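# Sort labelled cartons onto the matching rack boards

## Task

Place each carton on the rack board its label names (A is the higher board, B the lower), resting level on its bottom face and not stacked on another carton. The task fails if any carton falls or slides downward by more than a few centimetres.

## Robot and tools

Robot: two six-joint arms, left_arm and right_arm, each on its own carriage (left_rail, right_rail) on a single floor track. Each arm has a two-finger gripper. left_arm's fingers can fold: grip with the outer quarter of the pads near the tips, and do not push fingertips into surfaces unless the gripper is fully closed. right_arm's fingers are rigid.

Scene frame: fixed to the table. The table top is z = 0, +z is up, +x is the direction the arms face, +y is to their left. The track lies along y at x = 0, with y = 0 at its centre, and the table edge is at x = 0.17 m. left_rail is always the carriage on the +y side. An arm base sits at x = 0, y = its carriage's position_m, z = 0.04 m. Positions are in metres and orientations are wxyz quaternions. The reported hand position can be off by a few centimetres. end_effector_position is the point between the closed pads. The gripper's fingers point along its +z axis and close along its y axis.

execute_actions(actions, cameras): actions holds one action, or none to just read the state and images. An action may have these parts:
- rows: up to 15 rows, each used for one 1/30 s step. A row is a single flat list of 18 numbers, each in [-1, 1], covering both arms. The order is: left_arm's six joint values (shoulder pan, shoulder lift, elbow, wrist 1, wrist 2, wrist 3), then left gripper position, force_limit and speed, then the same nine numbers for right_arm.
- Joint values are offsets, not poses. They count from the Joint targets shown when the call begins, not from the previous row. The scale is 1.0 = 1.481 rad for pan and lift, and 1.0 = 2.222 rad for the other four.
- Gripper position: +1 is fully open (140 mm), about -0.8 is pads touching, and -1 closes until something stops the fingers. force_limit runs from -1 (about 14 N) to +1 (about 58 N). speed runs from -1 (about 30 mm/s) to +1 (about 250 mm/s); faster closing grips harder. To leave a gripper unchanged, repeat the numbers you last sent for it.
- steps: 1 to 450, default 15. After the last row, the arms keep heading to that row's targets.
- until: ends the action early, based on rail fields only, e.g. {"left_rail": {"position_status": ["!=", "moving"]}} or {"all": {"status": "ended"}}. Numbers need a comparison.
- left_rail / right_rail: position_m is an absolute place on the track in metres (left -0.8 to 1.5, right -1.5 to 0.8). Also speed_m_s (0.01 to 1) and acceleration_factor (0.1 to 1); {"stop": true} brakes. A drive carries its arm along unchanged. Keep the carriages at least 0.78 m apart, and let a carriage arrive before placing its gripper.

move(target, speed, blend, stop_force, zero, blocking, cameras): moves all joints along synchronized paths. target is one 18-number row, or a list of up to 15 rows, laid out as above. All joint values are offsets from the Joint targets at the call's start. speed is the top joint speed in rad/s, 0.01 to 3.14, default 0.5. blend is in rad and rounds corners in a list. stop_force is 4 to 120 N, one value for both arms: an arm halts when its wrist senses that much push against its motion. Use a slow speed for contact, and omit stop_force when lifting away from a contact. zero (default true) re-zeroes the sensor first. blocking=false returns after 0.5 s while the move continues; call wait or stop before sending more rows. Do not send rows until a result shows the move has ended. The result adds a move: line reporting done, off_target, moving, held or fault.

wait(seconds 0 to 10) lets time run. stop brakes a running move. zoom_image(camera, region [x0,y0,x1,y1] in pixels, max 504x504) enlarges part of the latest image from cam_low, cam_left_wrist or cam_right_wrist; all three are 672x504. zero_wrist_force(arm) resets that arm's force baseline. finished_scene(scene) ends the scene, which cannot be undone; the goal must stay met without the robot. read_manual only returns licence texts.

Reading results:
- Joint positions and Joint velocities: one block per arm, starting with rail (m), then the six joints (rad).
- Joint targets: the commanded angles that the next offsets count from.
- object_status: 0 moving, 1 blocked while opening, 2 blocked while closing (a grip), 3 reached the requested position or pads met. After closing, check for 2.
- position_measured is in counts: 3 open, about 139 is 60 mm, 230 pads meet.
- Rail position_status: moving, done, contact_stop, time_out, stopped, stopped_with_arm, stopped_for_other_arm, stopped_for_other_carriage. position_answer: taken or not_taken.
- joint command not followed: the clearance check altered that arm's command.
- joint sent to its limit: the joint went as far as its range allows.
- Also reported: Wrist force and Wrist torque in the end-effector axes, Joint torques, MOTOR HOT and fault lines.

Cautions:
- Joints lag commands by about 0.2 s and are speed-limited, so big motions may need several calls.
- A force of about 150 N on an arm, or any joint torque over its limit, stops the arm for 10 s. The wrist limits are low (about 28 to 31 N m), so avoid holding loads far out or twisting stiff things.
- Never let the arms, grippers or carriages strike or squeeze each other.
- Avoid drops, releasing a moving carton, slams and hard shoves.
- Anything that ends up off the table fails the task.
- Long holds and stretched poses heat motors; at 85 °C the arm brakes for 30 to 60 s.
- Objects may occasionally be bumped by outside disturbances.
- Thinking time lets the simulation run, with the robot holding its last command.

Each tool is called after "Call:" as name(argument=value, ...) on one line, values as JSON.

## Session

Call:
execute_actions(actions=[])

Scene clock: 0.00 s.
left_arm: end_effector_position=(+0.3563, +0.7786, +0.5790) position_measured=3 object_status=3 end_effector_quat_wxyz=(+0.000, +0.000, +1.000, +0.000) | right_arm: end_effector_position=(+0.3563, -0.6214, +0.5790) position_measured=3 object_status=3 end_effector_quat_wxyz=(+0.000, +0.000, +1.000, +0.000)
Joint positions: left_arm=[0.7 -0.281 -2.157 1.821 -1.235 -1.571 -0.28] | right_arm=[-0.7 -0.281 -2.157 1.821 -1.235 -1.571 -0.28]
Joint velocities: within noise
Joint torques (N m): no reading
Wrist force (N): no reading
Wrist torque (N m): no reading
Wrist force, peak (N): no reading
Joint targets: left_arm=[0.700 -0.280 -2.157 1.821 -1.235 -1.571 -0.280] | right_arm=[-0.700 -0.281 -2.157 1.821 -1.235 -1.571 -0.280]
Tool commands: left_gripper/position=+1.0 left_gripper/force_limit=+1.0 left_gripper/speed=+1.0 right_gripper/position=+1.0 right_gripper/force_limit=+1.0 right_gripper/speed=+1.0
left_rail: position_m=0.700 position_status=done
right_rail: position_m=-0.700 position_status=done

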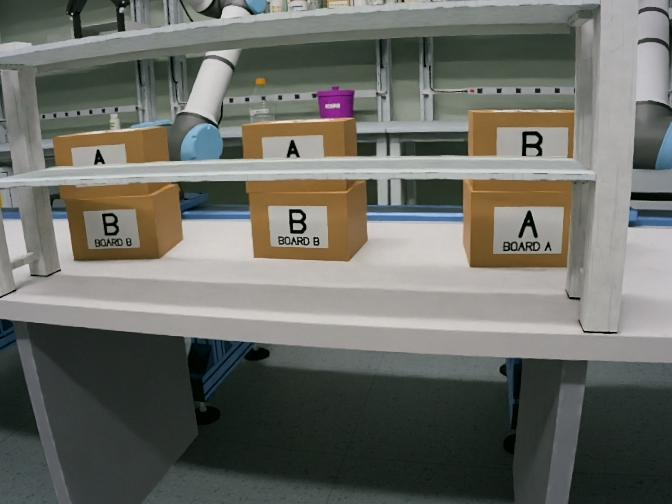

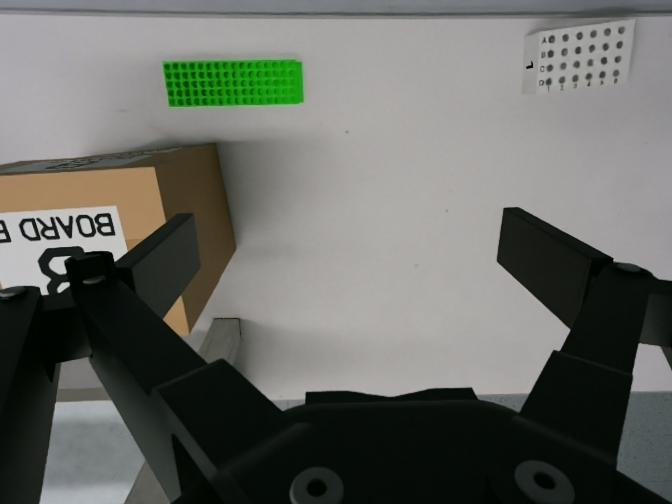

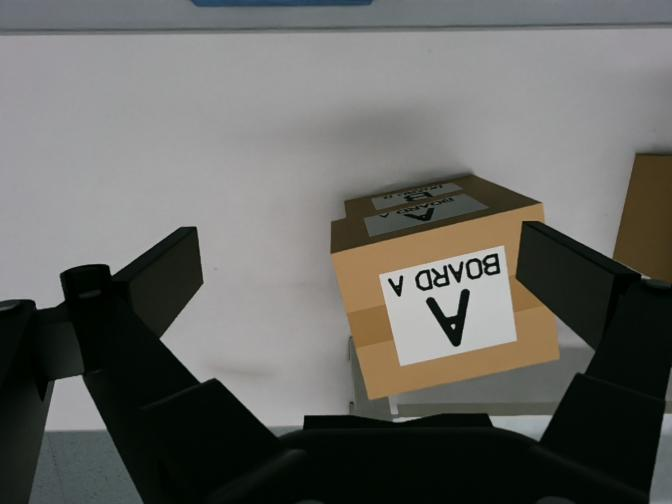

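Call:
execute_actions(actions=[{"left_rail":{"position_m":1.3},"right_rail":{"position_m":-1.3},"steps":200,"until":{"all":{"status":"ended"}}}], cameras=[])

Call:
move(target=[[0,0,0,0,0.7,0,-1,1,0,0,0,0,0,0.7,0,-1,1,0],[-0.834,0.356,0.276,0.194,1,0.126,-1,1,0,0.479,0.271,0.322,0.205,1,0.126,-1,1,0]], speed=1.0, cameras=[])

Call:
move(target=[0,0,0,0,0.046,0,-1,1,0,0,0,0,0,0.293,0,-1,1,0])

Call:
zoom_image(camera="cam_low", region=[0, 80, 420, 300])

Scene clock: 21.53 s.
left_arm: end_effector_position=(+0.3563, +1.3785, +0.5790) position_measured=3 object_status=3 end_effector_quat_wxyz=(+0.000, +0.000, +1.000, +0.000) end_effector_velocity=(-0.001, +0.002, +0.000) end_effector_angular_velocity=(+0.000, -0.001, +0.000) | right_arm: end_effector_position=(+0.3563, -1.2213, +0.5790) position_measured=3 object_status=3 end_effector_quat_wxyz=(+0.000, +0.000, +1.000, +0.000) end_effector_velocity=(+0.000, -0.001, +0.000) end_effector_angular_velocity=(-0.001, +0.000, +0.000)
Joint positions: left_arm=[1.3 -0.281 -2.157 1.821 -1.235 -1.571 -0.28] | right_arm=[-1.3 -0.281 -2.157 1.821 -1.235 -1.571 -0.28]
Joint velocities: left_arm=[0.001 0 -0.002 0 0 0 0] | right_arm=[-0.001 0 0 0 0 -0.001 0]
Joint torques (N m): left_arm=[-0.48 4.12 -48.92 -2.93 0.09 -0.31] | right_arm=[-2.78 7.18 -40.79 -3.72 0.33 0.38]
Wrist force (N): left_arm=[-0.2 0.0 0.2] | right_arm=[0.0 -0.2 0.2]
Wrist torque (N m): left_arm=[0.00 0.05 0.00] | right_arm=[-0.03 -0.01 0.00]
Wrist force, peak (N): left_arm=[0.1 -2.0 0.0] | right_arm=[0.0 1.8 0.1]
Joint targets: left_arm=[1.300 -0.280 -2.157 1.821 -1.235 -1.571 -0.280] | right_arm=[-1.300 -0.281 -2.157 1.821 -1.235 -1.571 -0.280]
Tool commands: left_gripper/position=+1.0 left_gripper/force_limit=+1.0 left_gripper/speed=+1.0 right_gripper/position=+1.0 right_gripper/force_limit=+1.0 right_gripper/speed=+1.0
left_rail: position_m=1.300 position_status=done
right_rail: position_m=-1.300 position_status=done
No camera images: "cameras" was empty.

Scene clock: 25.43 s.
left_arm: end_effector_position=(+0.4756, +0.7587, +0.3006) position_measured=233 object_status=3 end_effector_quat_wxyz=(+0.208, +0.676, -0.208, +0.676) | right_arm: end_effector_position=(+0.2693, -0.6874, +0.3005) position_measured=233 object_status=3 end_effector_quat_wxyz=(-0.441, +0.553, +0.442, +0.552)
Joint positions: left_arm=[1.3 -1.516 -1.63 2.434 -0.804 0.651 -0.001] | right_arm=[-1.3 0.429 -1.755 2.536 -0.78 0.651 -0.001]
Joint velocities: within noise
Joint torques (N m): left_arm=[-14.57 -12.77 -25.62 0.92 1.93 2.64] | right_arm=[12.25 -3.41 -22.57 1.4 3.63 2.56]
Wrist force (N): left_arm=[-0.6 0.5 0.2] | right_arm=[-0.5 0.2 -0.8]
Wrist torque (N m): left_arm=[-0.15 0.01 0.28] | right_arm=[-0.08 -0.32 0.12]
Wrist force, peak (N): left_arm=[-3.5 6.8 -1.3] | right_arm=[-4.3 -3.2 -1.1]
Joint targets: left_arm=[1.300 -1.516 -1.629 2.434 -0.804 0.651 -0.001] | right_arm=[-1.300 0.429 -1.755 2.536 -0.780 0.651 -0.001]
left_rail: position_m=1.300 position_status=done
right_rail: position_m=-1.300 position_status=done
move: done
No camera images: "cameras" was empty.

Scene clock: 27.37 s.
left_arm: end_effector_position=(+0.4545, +0.7309, +0.3004) position_measured=233 object_status=3 end_effector_quat_wxyz=(+0.242, +0.665, -0.242, +0.664) | right_arm: end_effector_position=(+0.4552, -0.8008, +0.3003) position_measured=233 object_status=3 end_effector_quat_wxyz=(-0.242, +0.665, +0.242, +0.664)
Joint positions: left_arm=[1.3 -1.516 -1.629 2.434 -0.804 0.753 -0.001] | right_arm=[-1.3 0.429 -1.755 2.536 -0.78 1.302 -0.001]
Joint velocities: within noise
Joint torques (N m): left_arm=[-17.69 -11.32 -30.34 0.31 2.43 2.42] | right_arm=[9.25 -6.39 -28.25 -0.32 4 2.97]
Wrist force (N): left_arm=[-0.6 0.4 0.4] | right_arm=[-0.9 0.4 -1.2]
Wrist torque (N m): left_arm=[-0.18 -0.01 0.28] | right_arm=[-0.05 -0.25 0.11]
Wrist force, peak (N): left_arm=[-0.9 0.9 0.3] | right_arm=[-0.9 0.6 -1.2]
Joint targets: left_arm=[1.300 -1.516 -1.629 2.434 -0.804 0.753 -0.001] | right_arm=[-1.300 0.429 -1.755 2.536 -0.780 1.302 -0.001]
left_rail: position_m=1.300 position_status=done
right_rail: position_m=-1.300 position_status=done
move: done
camera_calibration:
cam_left_wrist: T_world_to_cam=[[-0.656836, -0.75403, -0.00216939, 0.859284], [-0.254059, 0.224018, -0.940888, 0.230601], [0.709944, -0.617458, -0.338711, 0.413133], [0, 0, 0, 1]] pos_world=[0.329694, 0.85136, 0.358767]
cam_right_wrist: T_world_to_cam=[[0.632518, -0.774228, -0.022186, -0.894238], [-0.254525, -0.180715, -0.950031, 0.258227], [0.731531, 0.606559, -0.311366, 0.422308], [0, 0, 0, 1]] pos_world=[0.322415, -0.901833, 0.356977]

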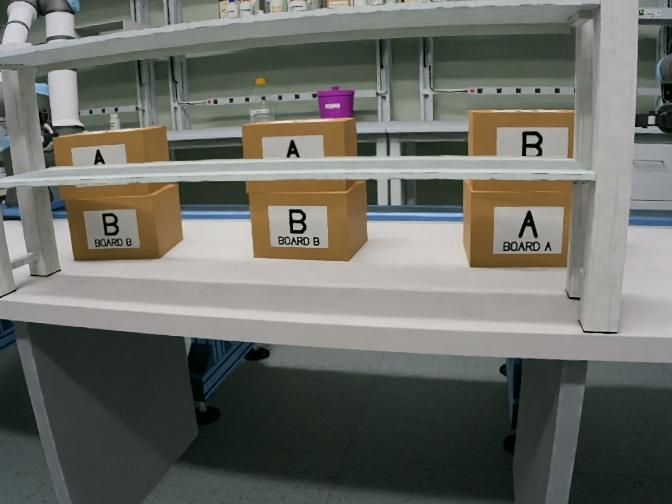

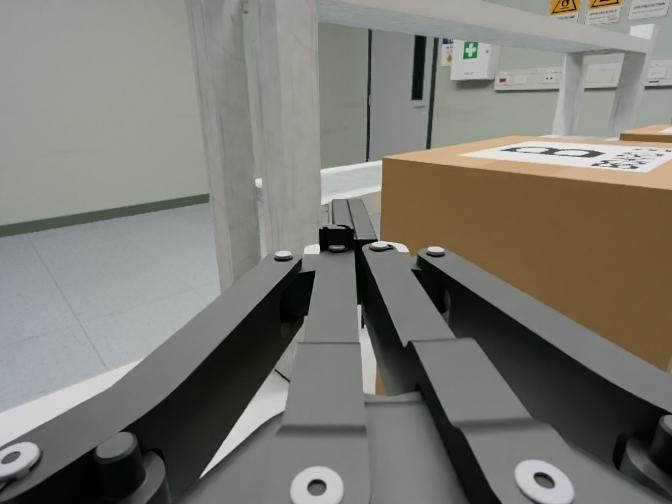

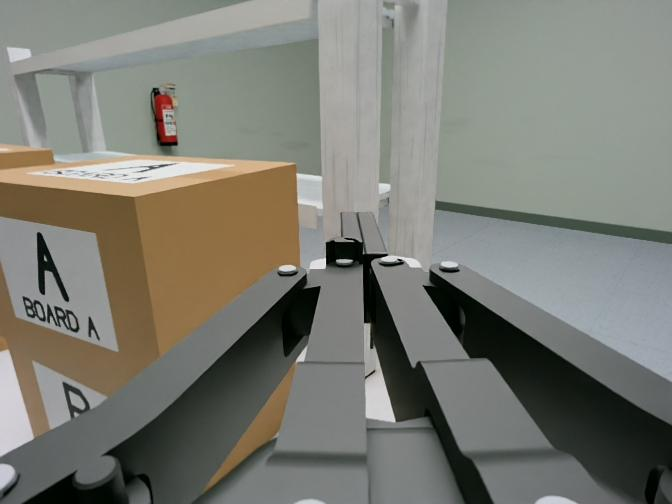

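Scaled by 1.200.

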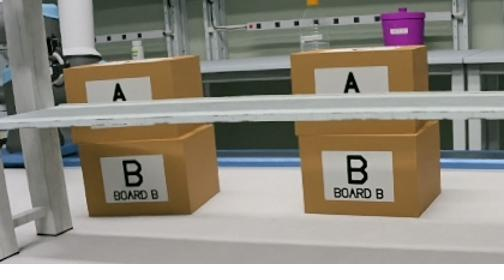

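Call:
move(target=[-0.0034,-0.1317,-0.2001,0.2874,-0.0023,0,-1,1,0,0.1324,0.2065,-0.095,-0.043,0.0881,0,-1,1,0], cameras=[])

Call:
execute_actions(actions=[{"left_rail":{"position_m":0.3},"steps":200,"until":{"left_rail":{"position_status":["!=","moving"]}}}])

Call:
move(target=[0,0.2232,0.1742,-0.323,0,0,-1,1,0,0,0,0,0,0,0,-1,1,0])

Scene clock: 49.70 s.
left_arm: end_effector_position=(+0.4552, +0.6802, +0.6000) position_measured=233 object_status=3 end_effector_quat_wxyz=(+0.242, +0.664, -0.242, +0.664) | right_arm: end_effector_position=(+0.5158, -0.6824, +0.2698) position_measured=233 object_status=3 end_effector_quat_wxyz=(-0.242, +0.665, +0.242, +0.664)
Joint positions: left_arm=[1.3 -1.521 -1.824 1.99 -0.166 0.748 -0.001] | right_arm=[-1.3 0.625 -1.45 2.325 -0.875 1.498 -0.001]
Joint velocities: within noise
Joint torques (N m): left_arm=[-16.75 -45.57 -62.62 0.96 -2.12 2.81] | right_arm=[12.35 -29.27 -37.05 -7.35 3.31 2.71]
Wrist force (N): left_arm=[-0.9 0.4 0.4] | right_arm=[-1.0 -0.1 -0.3]
Wrist torque (N m): left_arm=[-0.18 0.06 0.29] | right_arm=[-0.19 -0.26 0.10]
Wrist force, peak (N): left_arm=[-2.7 -0.3 -0.4] | right_arm=[-1.3 0.7 -2.3]
Joint targets: left_arm=[1.300 -1.521 -1.825 1.990 -0.165 0.748 -0.001] | right_arm=[-1.300 0.625 -1.449 2.325 -0.875 1.498 -0.001]
left_rail: position_m=1.300 position_status=done
right_rail: position_m=-1.300 position_status=done
move: done
No camera images: "cameras" was empty.

Scene clock: 52.43 s.
left_arm: end_effector_position=(+0.4552, -0.3197, +0.6001) position_measured=233 object_status=3 end_effector_quat_wxyz=(+0.242, +0.664, -0.242, +0.664) end_effector_velocity=(+0.000, -0.001, +0.000) end_effector_angular_velocity=(-0.001, +0.000, +0.001) | right_arm: end_effector_position=(+0.5158, -0.6824, +0.2698) position_measured=233 object_status=3 end_effector_quat_wxyz=(-0.242, +0.665, +0.242, +0.664)
Joint positions: left_arm=[0.3 -1.521 -1.825 1.99 -0.165 0.748 -0.001] | right_arm=[-1.3 0.625 -1.449 2.325 -0.875 1.498 -0.001]
Joint velocities: left_arm=[-0.001 0.001 0.001 -0.001 -0.001 -0.001 0] | right_arm=[within noise]
Joint torques (N m): left_arm=[6.26 -13.69 -56.44 -0.38 -2.05 1.79] | right_arm=[9.61 -32.46 -32.29 -6.04 3.28 2.46]
Wrist force (N): left_arm=[-0.4 0.2 0.6] | right_arm=[-1.1 0.3 -0.6]
Wrist torque (N m): left_arm=[-0.21 -0.04 0.28] | right_arm=[-0.09 -0.22 0.10]
Wrist force, peak (N): left_arm=[-0.8 1.3 1.4] | right_arm=[-1.4 0.2 -0.6]
Joint targets: left_arm=[0.300 -1.521 -1.825 1.990 -0.165 0.748 -0.001] | right_arm=[-1.300 0.625 -1.449 2.325 -0.875 1.498 -0.001]
Tool commands: left_gripper/position=-1.0 left_gripper/force_limit=+1.0 left_gripper/speed=+0.0 right_gripper/position=-1.0 right_gripper/force_limit=+1.0 right_gripper/speed=+0.0
left_rail: position_m=0.300 position_status=done
right_rail: position_m=-1.300 position_status=done
camera_calibration:
cam_left_wrist: T_world_to_cam=[[-0.656833, -0.754035, -0.00128602, 0.0676999], [-0.254013, 0.222874, -0.941172, 0.747944], [0.709963, -0.617866, -0.337926, -0.135132], [0, 0, 0, 1]] pos_world=[0.330394, -0.199143, 0.658366]
cam_right_wrist: T_world_to_cam=[[0.632668, -0.774112, -0.021939, -0.841626], [-0.253875, -0.180557, -0.950235, 0.265922], [0.731627, 0.606753, -0.31076, 0.296551], [0, 0, 0, 1]] pos_world=[0.383016, -0.783432, 0.32638]

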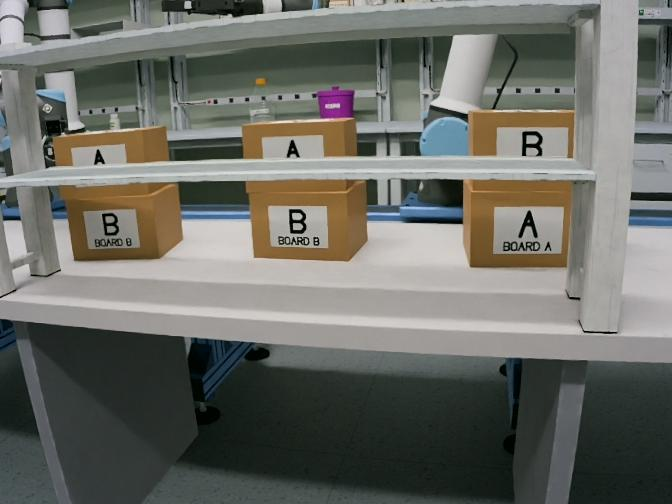

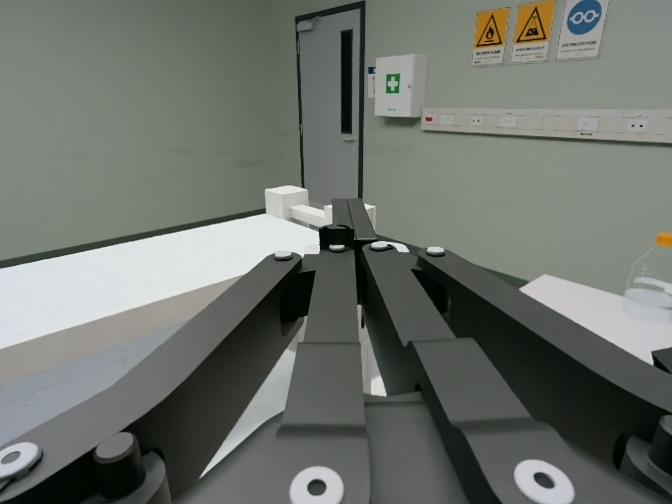

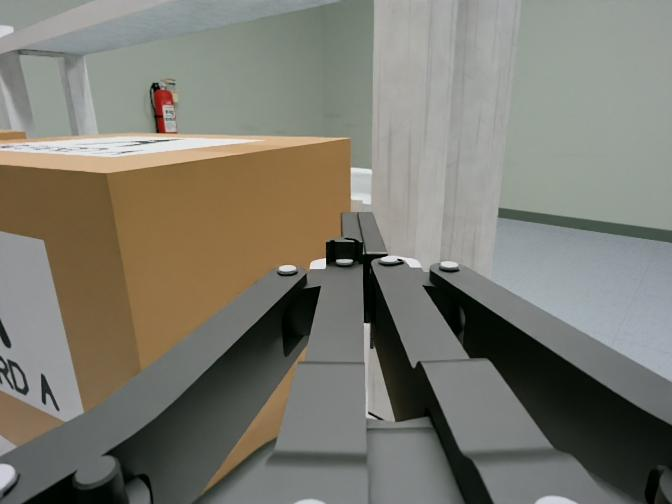

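Scene clock: 54.50 s.
left_arm: end_effector_position=(+0.4552, -0.3199, +0.2704) position_measured=233 object_status=3 end_effector_quat_wxyz=(+0.242, +0.664, -0.242, +0.664) | right_arm: end_effector_position=(+0.5158, -0.6824, +0.2698) position_measured=233 object_status=3 end_effector_quat_wxyz=(-0.242, +0.665, +0.242, +0.664)
Joint positions: left_arm=[0.3 -1.521 -1.494 2.377 -0.883 0.748 -0.001] | right_arm=[-1.3 0.625 -1.449 2.325 -0.875 1.498 -0.001]
Joint velocities: within noise
Joint torques (N m): left_arm=[13.74 -22.48 -21.22 -5.3 -2.15 2.11] | right_arm=[8.67 -31.72 -28.51 -5.02 3.27 2.51]
Wrist force (N): left_arm=[-1.3 0.3 0.0] | right_arm=[-0.8 0.1 -0.4]
Wrist torque (N m): left_arm=[-0.20 0.14 0.28] | right_arm=[-0.14 -0.31 0.10]
Wrist force, peak (N): left_arm=[-2.9 -0.1 -0.1] | right_arm=[-1.2 0.5 -0.6]
Joint targets: left_arm=[0.300 -1.521 -1.494 2.377 -0.883 0.748 -0.001] | right_arm=[-1.300 0.625 -1.449 2.325 -0.875 1.498 -0.001]
left_rail: position_m=0.300 position_status=done
right_rail: position_m=-1.300 position_status=done
move: done
camera_calibration:
cam_left_wrist: T_world_to_cam=[[-0.65678, -0.754081, -0.00131206, 0.0671069], [-0.254029, 0.222888, -0.941164, 0.437596], [0.710006, -0.617805, -0.337947, -0.246699], [0, 0, 0, 1]] pos_world=[0.330394, -0.199343, 0.328566]
cam_right_wrist: T_world_to_cam=[[0.632668, -0.774112, -0.021939, -0.841626], [-0.253875, -0.180557, -0.950235, 0.265922], [0.731627, 0.606753, -0.31076, 0.296551], [0, 0, 0, 1]] pos_world=[0.383016, -0.783432, 0.32638]

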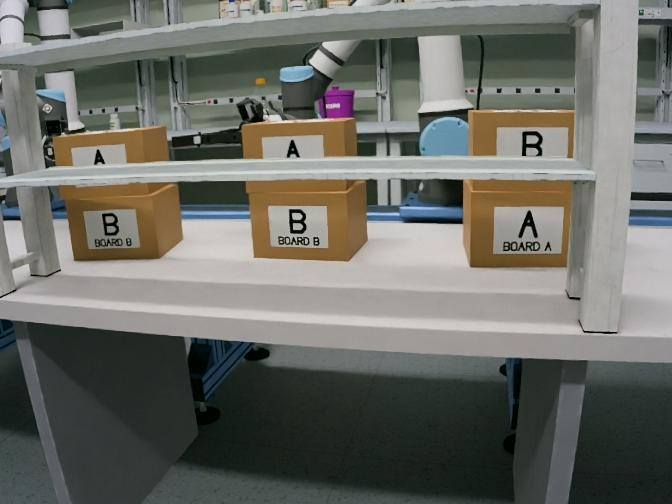

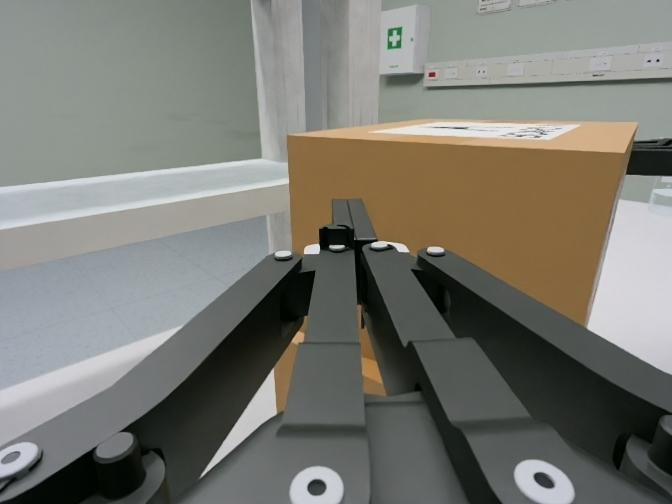

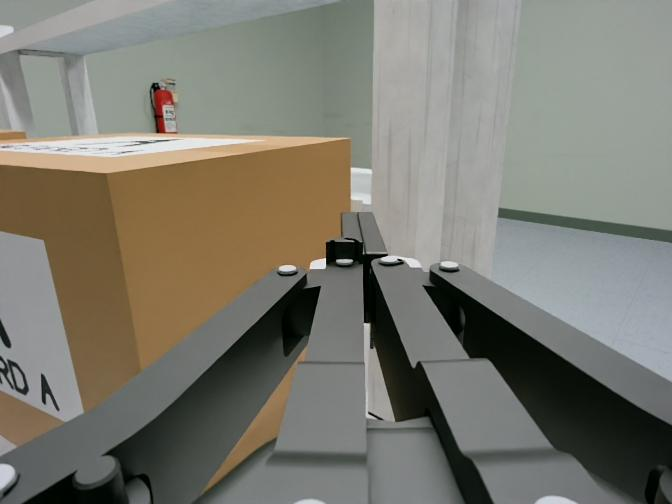

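Call:
move(target=[0.0128,0.0646,-0.0518,0.0087,0.0086,0,-1,1,0,0.0817,0.0486,-0.0407,0.0083,0.0545,0,-1,1,0], speed=0.06, stop_force=14)

Scene clock: 60.70 s.
left_arm: end_effector_position=(+0.4640, -0.3666, +0.2707) position_measured=233 object_status=3 end_effector_quat_wxyz=(+0.242, +0.664, -0.242, +0.664) | right_arm: end_effector_position=(+0.5080, -0.6359, +0.2700) position_measured=233 object_status=3 end_effector_quat_wxyz=(-0.241, +0.665, +0.242, +0.664)
Joint positions: left_arm=[0.3 -1.507 -1.423 2.291 -0.869 0.762 -0.001] | right_arm=[-1.3 0.715 -1.396 2.258 -0.861 1.588 -0.001]
Joint velocities: within noise
Joint torques (N m): left_arm=[-18.69 -65.91 -30.4 -4.75 -0.49 1.85] | right_arm=[-7.14 -58.42 -22.41 -6.21 -5.85 2.37]
Wrist force (N): left_arm=[1.7 -5.7 -7.5] | right_arm=[2.3 10.5 -4.4]
Wrist torque (N m): left_arm=[-0.03 0.13 0.25] | right_arm=[-0.37 -0.18 0.17]
Wrist force, peak (N): left_arm=[14.9 -19.5 -31.1] | right_arm=[6.3 26.5 -18.6]
Joint targets: left_arm=[0.300 -1.507 -1.423 2.291 -0.869 0.762 -0.001] | right_arm=[-1.300 0.715 -1.396 2.258 -0.861 1.588 -0.001]
left_rail: position_m=0.300 position_status=done
right_rail: position_m=-1.300 position_status=done
move: contact (left_arm, right_arm); left_arm: the elbow is farthest, 0.029 rad from its target; right_arm: the shoulder pan is farthest, 0.031 rad from its target
camera_calibration:
cam_left_wrist: T_world_to_cam=[[-0.656733, -0.754122, -0.00133474, 0.037653], [-0.25401, 0.222873, -0.941173, 0.450515], [0.710057, -0.617761, -0.337922, -0.281711], [0, 0, 0, 1]] pos_world=[0.339194, -0.246043, 0.328866]
cam_right_wrist: T_world_to_cam=[[0.632584, -0.774184, -0.0218231, -0.800828], [-0.253821, -0.180611, -0.950239, 0.272451], [0.731719, 0.606646, -0.310756, 0.274051], [0, 0, 0, 1]] pos_world=[0.375217, -0.737033, 0.32658]

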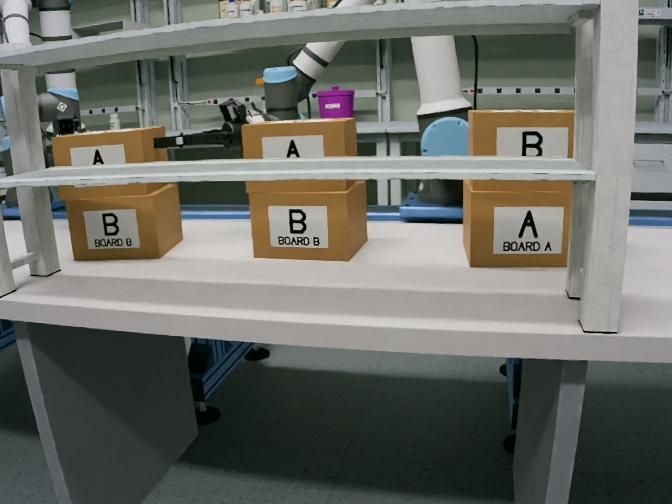

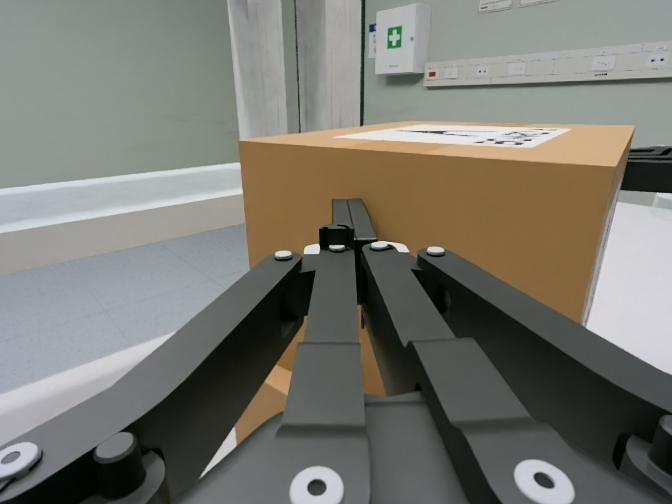

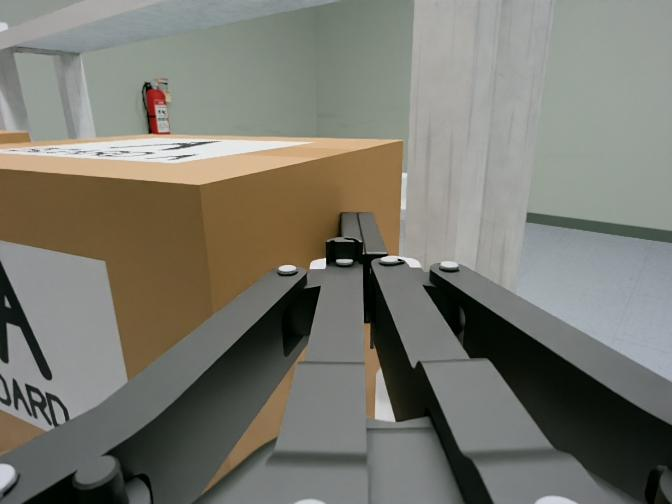

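Call:
move(target=[0.0005,0.0023,-0.0019,0.0003,0.0003,0,-1,1,0,0.0029,0.0017,-0.0015,0.0003,0.002,0,-1,1,0], speed=0.02, cameras=[])

Scene clock: 64.67 s.
left_arm: end_effector_position=(+0.4646, -0.3687, +0.2707) position_measured=233 object_status=3 end_effector_quat_wxyz=(+0.242, +0.664, -0.241, +0.664) | right_arm: end_effector_position=(+0.5076, -0.6338, +0.2701) position_measured=233 object_status=3 end_effector_quat_wxyz=(-0.241, +0.665, +0.242, +0.664)
Joint positions: left_arm=[0.3 -1.506 -1.42 2.287 -0.868 0.763 -0.001] | right_arm=[-1.3 0.719 -1.394 2.255 -0.861 1.592 -0.001]
Joint velocities: within noise
Joint torques (N m): left_arm=[-1.2 -11.99 -67.42 -0.91 16.7 2.22] | right_arm=[45.37 -27.27 -47.1 0.16 -6.86 2.64]
Wrist force (N): left_arm=[16.7 -31.9 -50.7] | right_arm=[7.1 43.9 -28.8]
Wrist torque (N m): left_arm=[0.33 0.85 0.11] | right_arm=[-1.11 0.00 0.25]
Wrist force, peak (N): left_arm=[16.7 -31.9 -50.7] | right_arm=[7.1 43.9 -28.8]
Joint targets: left_arm=[0.300 -1.506 -1.419 2.287 -0.868 0.763 -0.001] | right_arm=[-1.300 0.719 -1.393 2.255 -0.861 1.592 -0.001]
left_rail: position_m=0.300 position_status=done
right_rail: position_m=-1.300 position_status=done
move: done
No camera images: "cameras" was empty.

Call:
move(target=[[0,-0.0481,-0.0147,0.0468,0,0,-1,1,0,0,-0.0469,-0.0144,0.0457,0,0,-1,1,0],[0,-0.0897,-0.0324,0.0923,0,0,-1,1,0,0,-0.0876,-0.0318,0.0901,0,0,-1,1,0],[0,-0.1253,-0.0529,0.1365,0,0,-1,1,0,0,-0.1224,-0.0518,0.1334,0,0,-1,1,0],[0,-0.155,-0.0759,0.1792,0,0,-1,1,0,0,-0.1515,-0.0744,0.1754,0,0,-1,1,0],[0,-0.1788,-0.1013,0.2204,0,0,-1,1,0,0,-0.1753,-0.0993,0.2161,0,0,-1,1,0],[0,-0.1972,-0.1288,0.2603,0,0,-1,1,0,0,-0.1938,-0.1266,0.2557,0,0,-1,1,0],[0,-0.2107,-0.1586,0.299,0,0,-1,1,0,0,-0.2073,-0.1559,0.2941,0,0,-1,1,0],[0,-0.2191,-0.1904,0.3364,0,0,-1,1,0,0,-0.2158,-0.1875,0.3314,0,0,-1,1,0]], speed=0.18, blend=0.012, cameras=["cam_right_wrist"])

Scene clock: 112.63 s.
left_arm: end_effector_position=(+0.4645, -0.3687, +0.6361) position_measured=233 object_status=3 end_effector_quat_wxyz=(+0.242, +0.664, -0.241, +0.664) | right_arm: end_effector_position=(+0.5074, -0.6338, +0.6357) position_measured=233 object_status=3 end_effector_quat_wxyz=(-0.241, +0.665, +0.242, +0.664)
Joint positions: left_arm=[0.3 -1.506 -1.744 1.864 -0.121 0.763 -0.001] | right_arm=[-1.3 0.719 -1.713 1.838 -0.125 1.592 -0.001]
Joint velocities: within noise
Joint torques (N m): left_arm=[-31.26 -38.99 -79.46 -3.64 9.14 2.11] | right_arm=[22.89 -46.11 -61.94 -3.99 -20.22 2.46]
Wrist force (N): left_arm=[-7.5 -30.7 -37.0] | right_arm=[-9.9 43.9 -23.0]
Wrist torque (N m): left_arm=[0.46 -0.24 0.29] | right_arm=[-1.18 -0.57 0.09]
Wrist force, peak (N): left_arm=[19.7 -34.4 -55.5] | right_arm=[-11.0 51.3 -27.1]
Joint targets: left_arm=[0.300 -1.506 -1.744 1.864 -0.121 0.763 -0.001] | right_arm=[-1.300 0.719 -1.713 1.838 -0.124 1.592 -0.001]
left_rail: position_m=0.300 position_status=done
right_rail: position_m=-1.300 position_status=done
move: done
camera_calibration:
cam_right_wrist: T_world_to_cam=[[0.63236, -0.774367, -0.0218117, -0.790839], [-0.253791, -0.180483, -0.950271, 0.62026], [0.731922, 0.606449, -0.310658, 0.386645], [0, 0, 0, 1]] pos_world=[0.374518, -0.734934, 0.69228]
Images, in order (width x height): cam_right_wrist 672x504.

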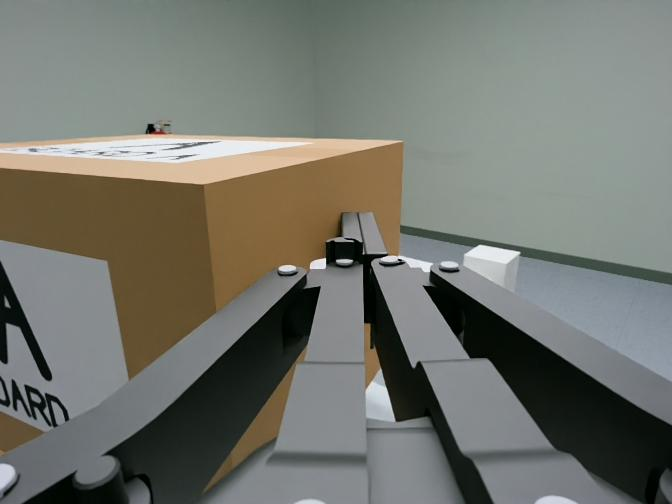

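Call:
move(target=[[0.049,-0.0403,0.0207,0.0062,0.0327,0,-1,1,0,0.0313,0.0596,-0.0356,-0.0041,0.0208,0,-1,1,0],[0.1084,-0.0732,0.0369,0.0119,0.0722,0,-1,1,0,0.0587,0.1184,-0.0743,-0.0046,0.0391,0,-1,1,0],[0.1781,-0.0987,0.0488,0.017,0.1187,0,-1,1,0,0.0822,0.1766,-0.1163,-0.0014,0.0548,0,-1,1,0],[0.2583,-0.1169,0.0563,0.0216,0.1722,0,-1,1,0,0.1018,0.2342,-0.1614,0.0054,0.0678,0,-1,1,0],[0.3256,-0.071,0.0358,0.0116,0.217,0,-1,1,0,0.0702,0.2573,-0.1803,0.0089,0.0468,0,-1,1,0],[0.3847,-0.0251,0.0131,0.0036,0.2564,0,-1,1,0,0.0407,0.2826,-0.202,0.0136,0.0271,0,-1,1,0],[0.4357,0.0209,-0.0117,-0.0022,0.2904,0,-1,1,0,0.0135,0.3103,-0.2264,0.0195,0.009,0,-1,1,0],[0.4785,0.0668,-0.0387,-0.0058,0.3189,0,-1,1,0,-0.0115,0.3404,-0.2536,0.0267,-0.0077,0,-1,1,0]], speed=0.14, blend=0.012, cameras=["cam_left_wrist","cam_right_wrist"])

Call:
move(target=[0,0.0102,0.0338,-0.0405,0,0,-1,1,0,0,0.0062,0.0339,-0.0381,0,0,-1,1,0], speed=0.03, stop_force=10)

Scene clock: 129.73 s.
left_arm: end_effector_position=(+0.7495, -0.1701, +0.6364) position_measured=233 object_status=3 end_effector_quat_wxyz=(+0.242, +0.664, -0.242, +0.665) | right_arm: end_effector_position=(+0.7492, -0.4397, +0.6360) position_measured=233 object_status=3 end_effector_quat_wxyz=(-0.241, +0.665, +0.242, +0.664)
Joint positions: left_arm=[0.3 -0.797 -1.645 1.778 -0.133 1.471 -0.001] | right_arm=[-1.3 0.702 -1.209 1.275 -0.065 1.575 -0.001]
Joint velocities: within noise
Joint torques (N m): left_arm=[-21.86 -14.55 -75.86 -14.17 18.8 1.98] | right_arm=[19.31 -72.89 -64.78 -4.31 -19.52 2.64]
Wrist force (N): left_arm=[-8.2 -33.6 -27.7] | right_arm=[-10.7 35.5 -28.0]
Wrist torque (N m): left_arm=[0.51 -0.28 0.31] | right_arm=[-0.85 -0.54 0.17]
Wrist force, peak (N): left_arm=[-7.6 -43.0 -34.9] | right_arm=[-11.2 44.8 -35.4]
Joint targets: left_arm=[0.300 -0.797 -1.645 1.778 -0.133 1.472 -0.001] | right_arm=[-1.300 0.702 -1.209 1.275 -0.065 1.575 -0.001]
left_rail: position_m=0.300 position_status=done
right_rail: position_m=-1.300 position_status=done
move: done
camera_calibration:
cam_left_wrist: T_world_to_cam=[[-0.656499, -0.754326, -0.00149883, 0.373715], [-0.253754, 0.222716, -0.941279, 0.823214], [0.710365, -0.617568, -0.337626, -0.239816], [0, 0, 0, 1]] pos_world=[0.624595, -0.0495425, 0.694467]
cam_right_wrist: T_world_to_cam=[[0.632462, -0.774283, -0.021853, -0.793343], [-0.253865, -0.180547, -0.95024, 0.716951], [0.731809, 0.606538, -0.310753, 0.0921699], [0, 0, 0, 1]] pos_world=[0.616317, -0.540733, 0.69258]
Images, in order (width x height): cam_left_wrist 672x504, cam_right_wrist 672x504.

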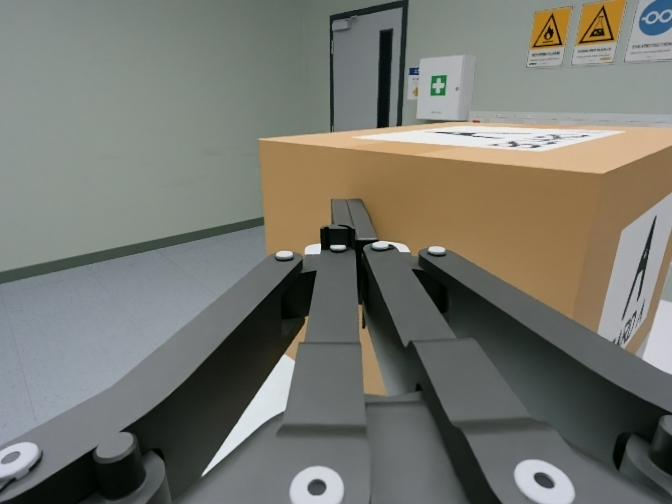

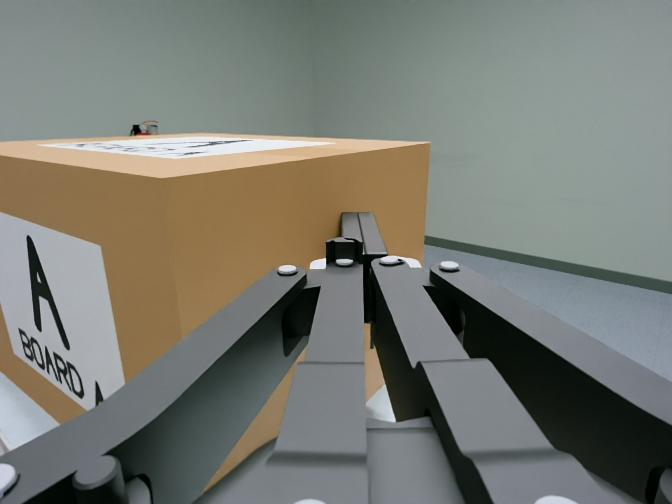

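Scene clock: 133.40 s.
left_arm: end_effector_position=(+0.7500, -0.1705, +0.6008) position_measured=233 object_status=3 end_effector_quat_wxyz=(+0.242, +0.664, -0.242, +0.665) | right_arm: end_effector_position=(+0.7497, -0.4394, +0.6005) position_measured=233 object_status=3 end_effector_quat_wxyz=(-0.242, +0.665, +0.242, +0.664)
Joint positions: left_arm=[0.3 -0.797 -1.634 1.831 -0.197 1.472 -0.001] | right_arm=[-1.3 0.702 -1.202 1.328 -0.125 1.575 -0.001]
Joint velocities: within noise
Joint torques (N m): left_arm=[-35.2 -50.34 -71.11 -3.45 19.2 2.01] | right_arm=[32.82 -83.8 -58.18 -3.3 -19.54 2.59]
Wrist force (N): left_arm=[-1.0 -39.4 -33.8] | right_arm=[-2.5 41.4 -35.2]
Wrist torque (N m): left_arm=[0.63 -0.07 0.23] | right_arm=[-1.02 -0.41 0.23]
Wrist force, peak (N): left_arm=[6.4 -40.5 -37.9] | right_arm=[3.9 40.9 -37.5]
Joint targets: left_arm=[0.300 -0.797 -1.634 1.831 -0.197 1.472 -0.001] | right_arm=[-1.300 0.702 -1.202 1.328 -0.125 1.575 -0.001]
left_rail: position_m=0.300 position_status=done
right_rail: position_m=-1.300 position_status=done
move: contact (left_arm, right_arm); left_arm: the wrist 1 is farthest, 0.026 rad from its target; right_arm: the wrist 1 is farthest, 0.024 rad from its target
camera_calibration:
cam_left_wrist: T_world_to_cam=[[-0.656516, -0.754311, -0.00155956, 0.37374], [-0.253645, 0.222706, -0.941311, 0.789967], [0.710388, -0.61759, -0.337537, -0.252478], [0, 0, 0, 1]] pos_world=[0.625095, -0.0499426, 0.658967]
cam_right_wrist: T_world_to_cam=[[0.63247, -0.774276, -0.0218845, -0.79426], [-0.253642, -0.180327, -0.950341, 0.683429], [0.731879, 0.606613, -0.31044, 0.0804428], [0, 0, 0, 1]] pos_world=[0.616818, -0.540533, 0.657081]

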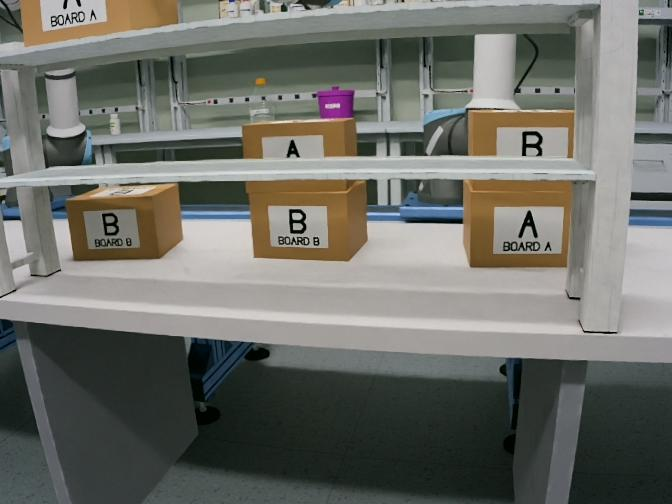

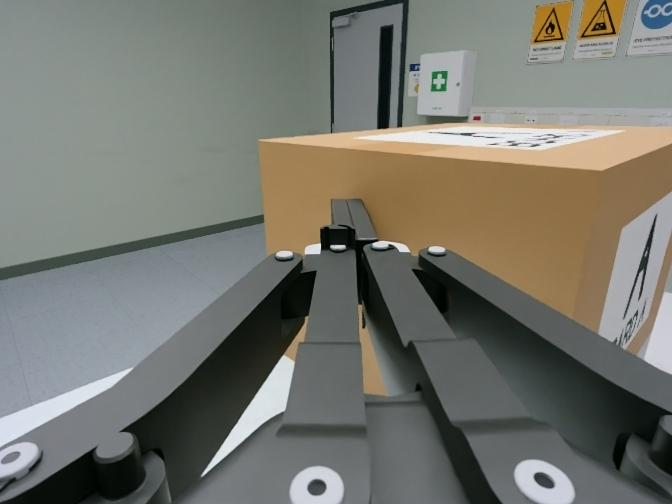

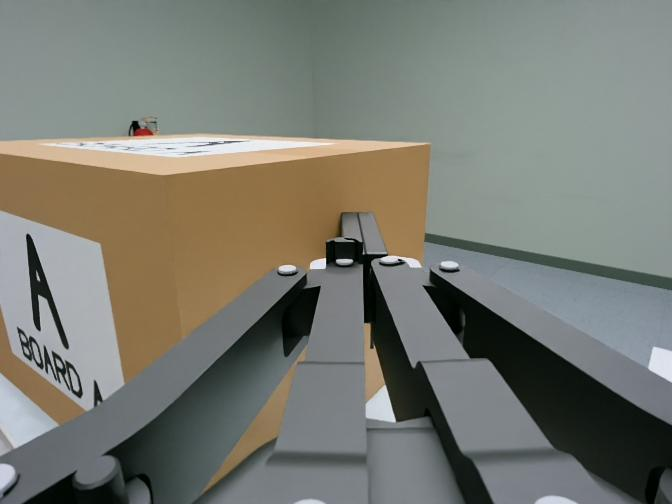

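Call:
move(target=[0,0,0,0,0,0,-1,1,0,0.0008,-0.1754,0.1468,-0.0303,0.0005,0,-1,1,0], speed=0.3, cameras=[])

Call:
move(target=[[-0.0431,0.0283,-0.0181,-0.0008,-0.0288,0,-1,1,0,0,0,0,0,0,0,-1,1,0],[-0.0808,0.0604,-0.0396,-0.0007,-0.0539,0,-1,1,0,0,0,0,0,0,0,-1,1,0]], speed=0.06, stop_force=25, cameras=["cam_left_wrist"])

Call:
move(target=[[-0.0568,-0.1926,0.1122,0.0162,-0.0378,0,-1,1,0,0,0,0,0,0,0,-1,1,0],[-0.4707,-0.1347,0.2081,-0.1183,-0.3923,0,-1,1,0,0.067,-0.1569,0.2296,-0.1251,0.1234,0,-1,1,0]], speed=0.5, cameras=[])

Call:
execute_actions(actions=[{"left_rail":{"position_m":0.8},"steps":200,"until":{"left_rail":{"position_status":["!=","moving"]}}}], cameras=[])

Call:
execute_actions(actions=[{"right_rail":{"position_m":-0.8},"steps":200,"until":{"right_rail":{"position_status":["!=","moving"]}}}])

Scene clock: 160.90 s.
left_arm: end_effector_position=(+0.7500, -0.1705, +0.6008) position_measured=233 object_status=3 end_effector_quat_wxyz=(+0.242, +0.664, -0.242, +0.665) | right_arm: end_effector_position=(+0.6269, -0.5423, +0.6009) position_measured=233 object_status=3 end_effector_quat_wxyz=(-0.242, +0.664, +0.242, +0.665)
Joint positions: left_arm=[0.3 -0.797 -1.634 1.831 -0.197 1.472 -0.001] | right_arm=[-1.3 0.704 -1.462 1.654 -0.193 1.576 -0.001]
Joint velocities: within noise
Joint torques (N m): left_arm=[9.63 -50.46 -41.57 -5.79 -1.69 2.34] | right_arm=[10.6 -72.55 -33.48 -7.58 2.96 1.82]
Wrist force (N): left_arm=[0.1 -0.7 -0.1] | right_arm=[0.3 -1.0 0.4]
Wrist torque (N m): left_arm=[-0.21 0.07 0.28] | right_arm=[-0.43 -0.53 0.12]
Wrist force, peak (N): left_arm=[-0.8 -39.7 -33.7] | right_arm=[-2.3 41.6 -35.4]
Joint targets: left_arm=[0.300 -0.797 -1.634 1.831 -0.197 1.472 -0.001] | right_arm=[-1.300 0.704 -1.462 1.654 -0.193 1.576 -0.001]
left_rail: position_m=0.300 position_status=done
right_rail: position_m=-1.300 position_status=done
move: done
No camera images: "cameras" was empty.

Scene clock: 163.93 s.
left_arm: end_effector_position=(+0.7497, -0.2704, +0.6011) position_measured=233 object_status=3 end_effector_quat_wxyz=(+0.242, +0.664, -0.241, +0.665) | right_arm: end_effector_position=(+0.6268, -0.5424, +0.6009) position_measured=233 object_status=3 end_effector_quat_wxyz=(-0.242, +0.664, +0.242, +0.665)
Joint positions: left_arm=[0.3 -0.917 -1.545 1.743 -0.199 1.352 -0.001] | right_arm=[-1.3 0.704 -1.462 1.654 -0.193 1.576 -0.001]
Joint velocities: within noise
Joint torques (N m): left_arm=[-16.26 -30.81 -64.09 -1.05 -1.44 2.24] | right_arm=[10.81 -71.52 -40.78 -6.25 3.04 1.42]
Wrist force (N): left_arm=[-2.3 -3.2 -3.1] | right_arm=[-0.1 -1.4 0.3]
Wrist torque (N m): left_arm=[-0.17 -0.09 0.30] | right_arm=[-0.54 -0.47 0.13]
Wrist force, peak (N): left_arm=[0.2 -5.2 -3.6] | right_arm=[0.2 -1.5 0.5]
Joint targets: left_arm=[0.300 -0.917 -1.545 1.743 -0.199 1.352 -0.001] | right_arm=[-1.300 0.704 -1.462 1.654 -0.193 1.576 -0.001]
left_rail: position_m=0.300 position_status=done
right_rail: position_m=-1.300 position_status=done
move: done
camera_calibration:
cam_left_wrist: T_world_to_cam=[[-0.65646, -0.75436, -0.00135697, 0.297936], [-0.253788, 0.222545, -0.941311, 0.812415], [0.710389, -0.617588, -0.337539, -0.313956], [0, 0, 0, 1]] pos_world=[0.624795, -0.149943, 0.659166]
Images, in order (width x height): cam_left_wrist 672x504.

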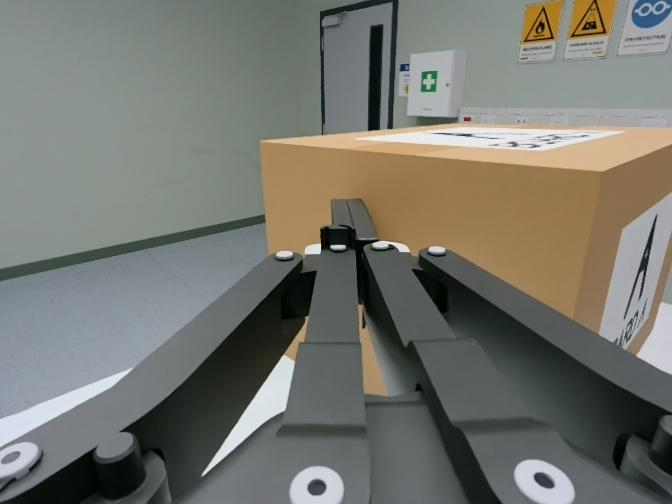

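Scene clock: 166.80 s.
left_arm: end_effector_position=(+0.4514, -0.2836, +0.4502) position_measured=233 object_status=3 end_effector_quat_wxyz=(+0.183, +0.683, -0.183, +0.683) | right_arm: end_effector_position=(+0.4714, -0.6967, +0.4503) position_measured=233 object_status=3 end_effector_quat_wxyz=(-0.183, +0.683, +0.183, +0.683)
Joint positions: left_arm=[0.3 -1.614 -1.744 2.205 -0.462 0.48 -0.001] | right_arm=[-1.3 0.803 -1.695 2.164 -0.471 1.851 -0.001]
Joint velocities: within noise
Joint torques (N m): left_arm=[-13.79 -9.26 -36.02 -4.21 -2.65 1.83] | right_arm=[10.45 -48.12 -31.88 -7.91 3.52 1.11]
Wrist force (N): left_arm=[-0.7 0.4 0.2] | right_arm=[0.3 -0.7 0.3]
Wrist torque (N m): left_arm=[-0.17 0.02 0.29] | right_arm=[-0.34 -0.54 0.08]
Wrist force, peak (N): left_arm=[-2.2 -3.8 -2.3] | right_arm=[0.6 -2.4 1.2]
Joint targets: left_arm=[0.300 -1.614 -1.744 2.205 -0.462 0.480 -0.001] | right_arm=[-1.300 0.803 -1.695 2.165 -0.471 1.851 -0.001]
left_rail: position_m=0.300 position_status=done
right_rail: position_m=-1.300 position_status=done
move: done
No camera images: "cameras" was empty.

Scene clock: 168.80 s.
left_arm: end_effector_position=(+0.4513, +0.2163, +0.4501) position_measured=233 object_status=3 end_effector_quat_wxyz=(+0.183, +0.683, -0.183, +0.683) end_effector_velocity=(-0.001, +0.001, +0.001) end_effector_angular_velocity=(-0.001, +0.000, -0.002) | right_arm: end_effector_position=(+0.4713, -0.6967, +0.4503) position_measured=233 object_status=3 end_effector_quat_wxyz=(-0.183, +0.683, +0.183, +0.683)
Joint positions: left_arm=[0.8 -1.614 -1.744 2.205 -0.462 0.48 -0.001] | right_arm=[-1.3 0.803 -1.695 2.165 -0.471 1.851 -0.001]
Joint velocities: left_arm=[0.001 -0.001 -0.001 0 0 0.001 0] | right_arm=[within noise]
Joint torques (N m): left_arm=[-4.39 -35.37 -52.7 -1.14 -0.43 2.05] | right_arm=[11 -46.49 -34.4 -6.39 3.61 0.69]
Wrist force (N): left_arm=[-0.6 0.5 -0.1] | right_arm=[0.4 -0.9 0.4]
Wrist torque (N m): left_arm=[-0.16 0.02 0.28] | right_arm=[-0.39 -0.56 0.08]
Wrist force, peak (N): left_arm=[-1.1 1.7 1.1] | right_arm=[0.2 -1.4 0.3]
Joint targets: left_arm=[0.800 -1.614 -1.744 2.205 -0.462 0.480 -0.001] | right_arm=[-1.300 0.803 -1.695 2.165 -0.471 1.851 -0.001]
Tool commands: left_gripper/position=-1.0 left_gripper/force_limit=+1.0 left_gripper/speed=+0.0 right_gripper/position=-1.0 right_gripper/force_limit=+1.0 right_gripper/speed=+0.0
left_rail: position_m=0.800 position_status=done
right_rail: position_m=-1.300 position_status=done
No camera images: "cameras" was empty.

Scene clock: 170.80 s.
left_arm: end_effector_position=(+0.4513, +0.2164, +0.4502) position_measured=233 object_status=3 end_effector_quat_wxyz=(+0.183, +0.683, -0.183, +0.683) | right_arm: end_effector_position=(+0.4713, -0.1969, +0.4503) position_measured=233 object_status=3 end_effector_quat_wxyz=(-0.183, +0.683, +0.183, +0.683) end_effector_velocity=(+0.000, +0.001, +0.001) end_effector_angular_velocity=(+0.002, -0.001, +0.000)
Joint positions: left_arm=[0.8 -1.614 -1.744 2.205 -0.462 0.48 -0.001] | right_arm=[-0.8 0.803 -1.695 2.165 -0.471 1.851 -0.001]
Joint velocities: left_arm=[within noise] | right_arm=[0.001 0 -0.001 0 -0.001 0 0.001]
Joint torques (N m): left_arm=[1.32 -48.75 -54.84 0.6 1.96 2] | right_arm=[5.34 -23.84 -38.1 -5.71 1.79 0.67]
Wrist force (N): left_arm=[-0.8 0.6 0.3] | right_arm=[0.3 -1.2 0.4]
Wrist torque (N m): left_arm=[-0.15 0.05 0.29] | right_arm=[-0.44 -0.55 0.08]
Wrist force, peak (N): left_arm=[-1.1 0.6 0.3] | right_arm=[0.4 -2.6 0.8]
Joint targets: left_arm=[0.800 -1.614 -1.744 2.205 -0.462 0.480 -0.001] | right_arm=[-0.800 0.803 -1.695 2.165 -0.471 1.851 -0.001]
Tool commands: left_gripper/position=-1.0 left_gripper/force_limit=+1.0 left_gripper/speed=+0.0 right_gripper/position=-1.0 right_gripper/force_limit=+1.0 right_gripper/speed=+0.0
left_rail: position_m=0.800 position_status=done
right_rail: position_m=-0.800 position_status=done
camera_calibration:
cam_left_wrist: T_world_to_cam=[[-0.515541, -0.856864, -0.000864082, 0.427534], [-0.289055, 0.174862, -0.941207, 0.512517], [0.806638, -0.484981, -0.33783, 0.0758145], [0, 0, 0, 1]] pos_world=[0.307402, 0.313488, 0.508366]
cam_right_wrist: T_world_to_cam=[[0.488147, -0.872481, -0.0221134, -0.384883], [-0.280238, -0.132695, -0.950715, 0.535833], [0.826546, 0.470286, -0.309277, 0.0183455], [0, 0, 0, 1]] pos_world=[0.322877, -0.273328, 0.506587]

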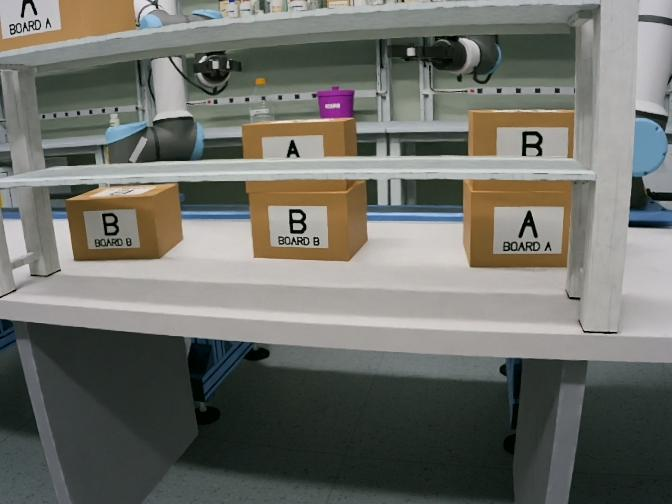

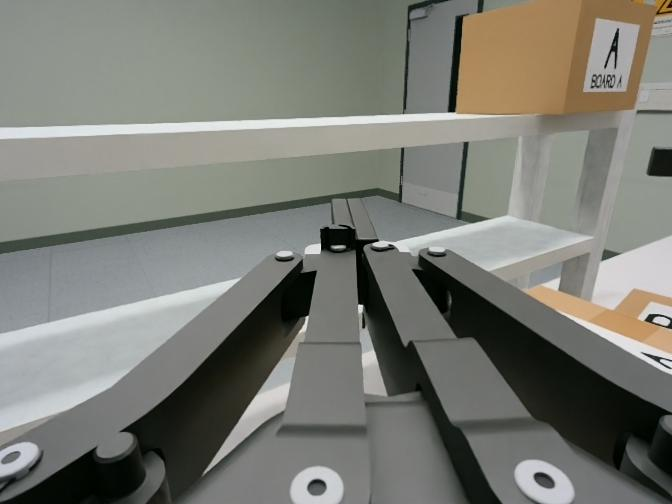

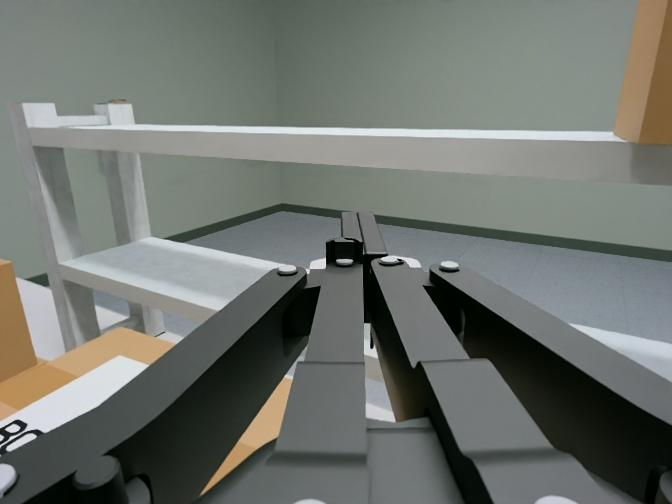

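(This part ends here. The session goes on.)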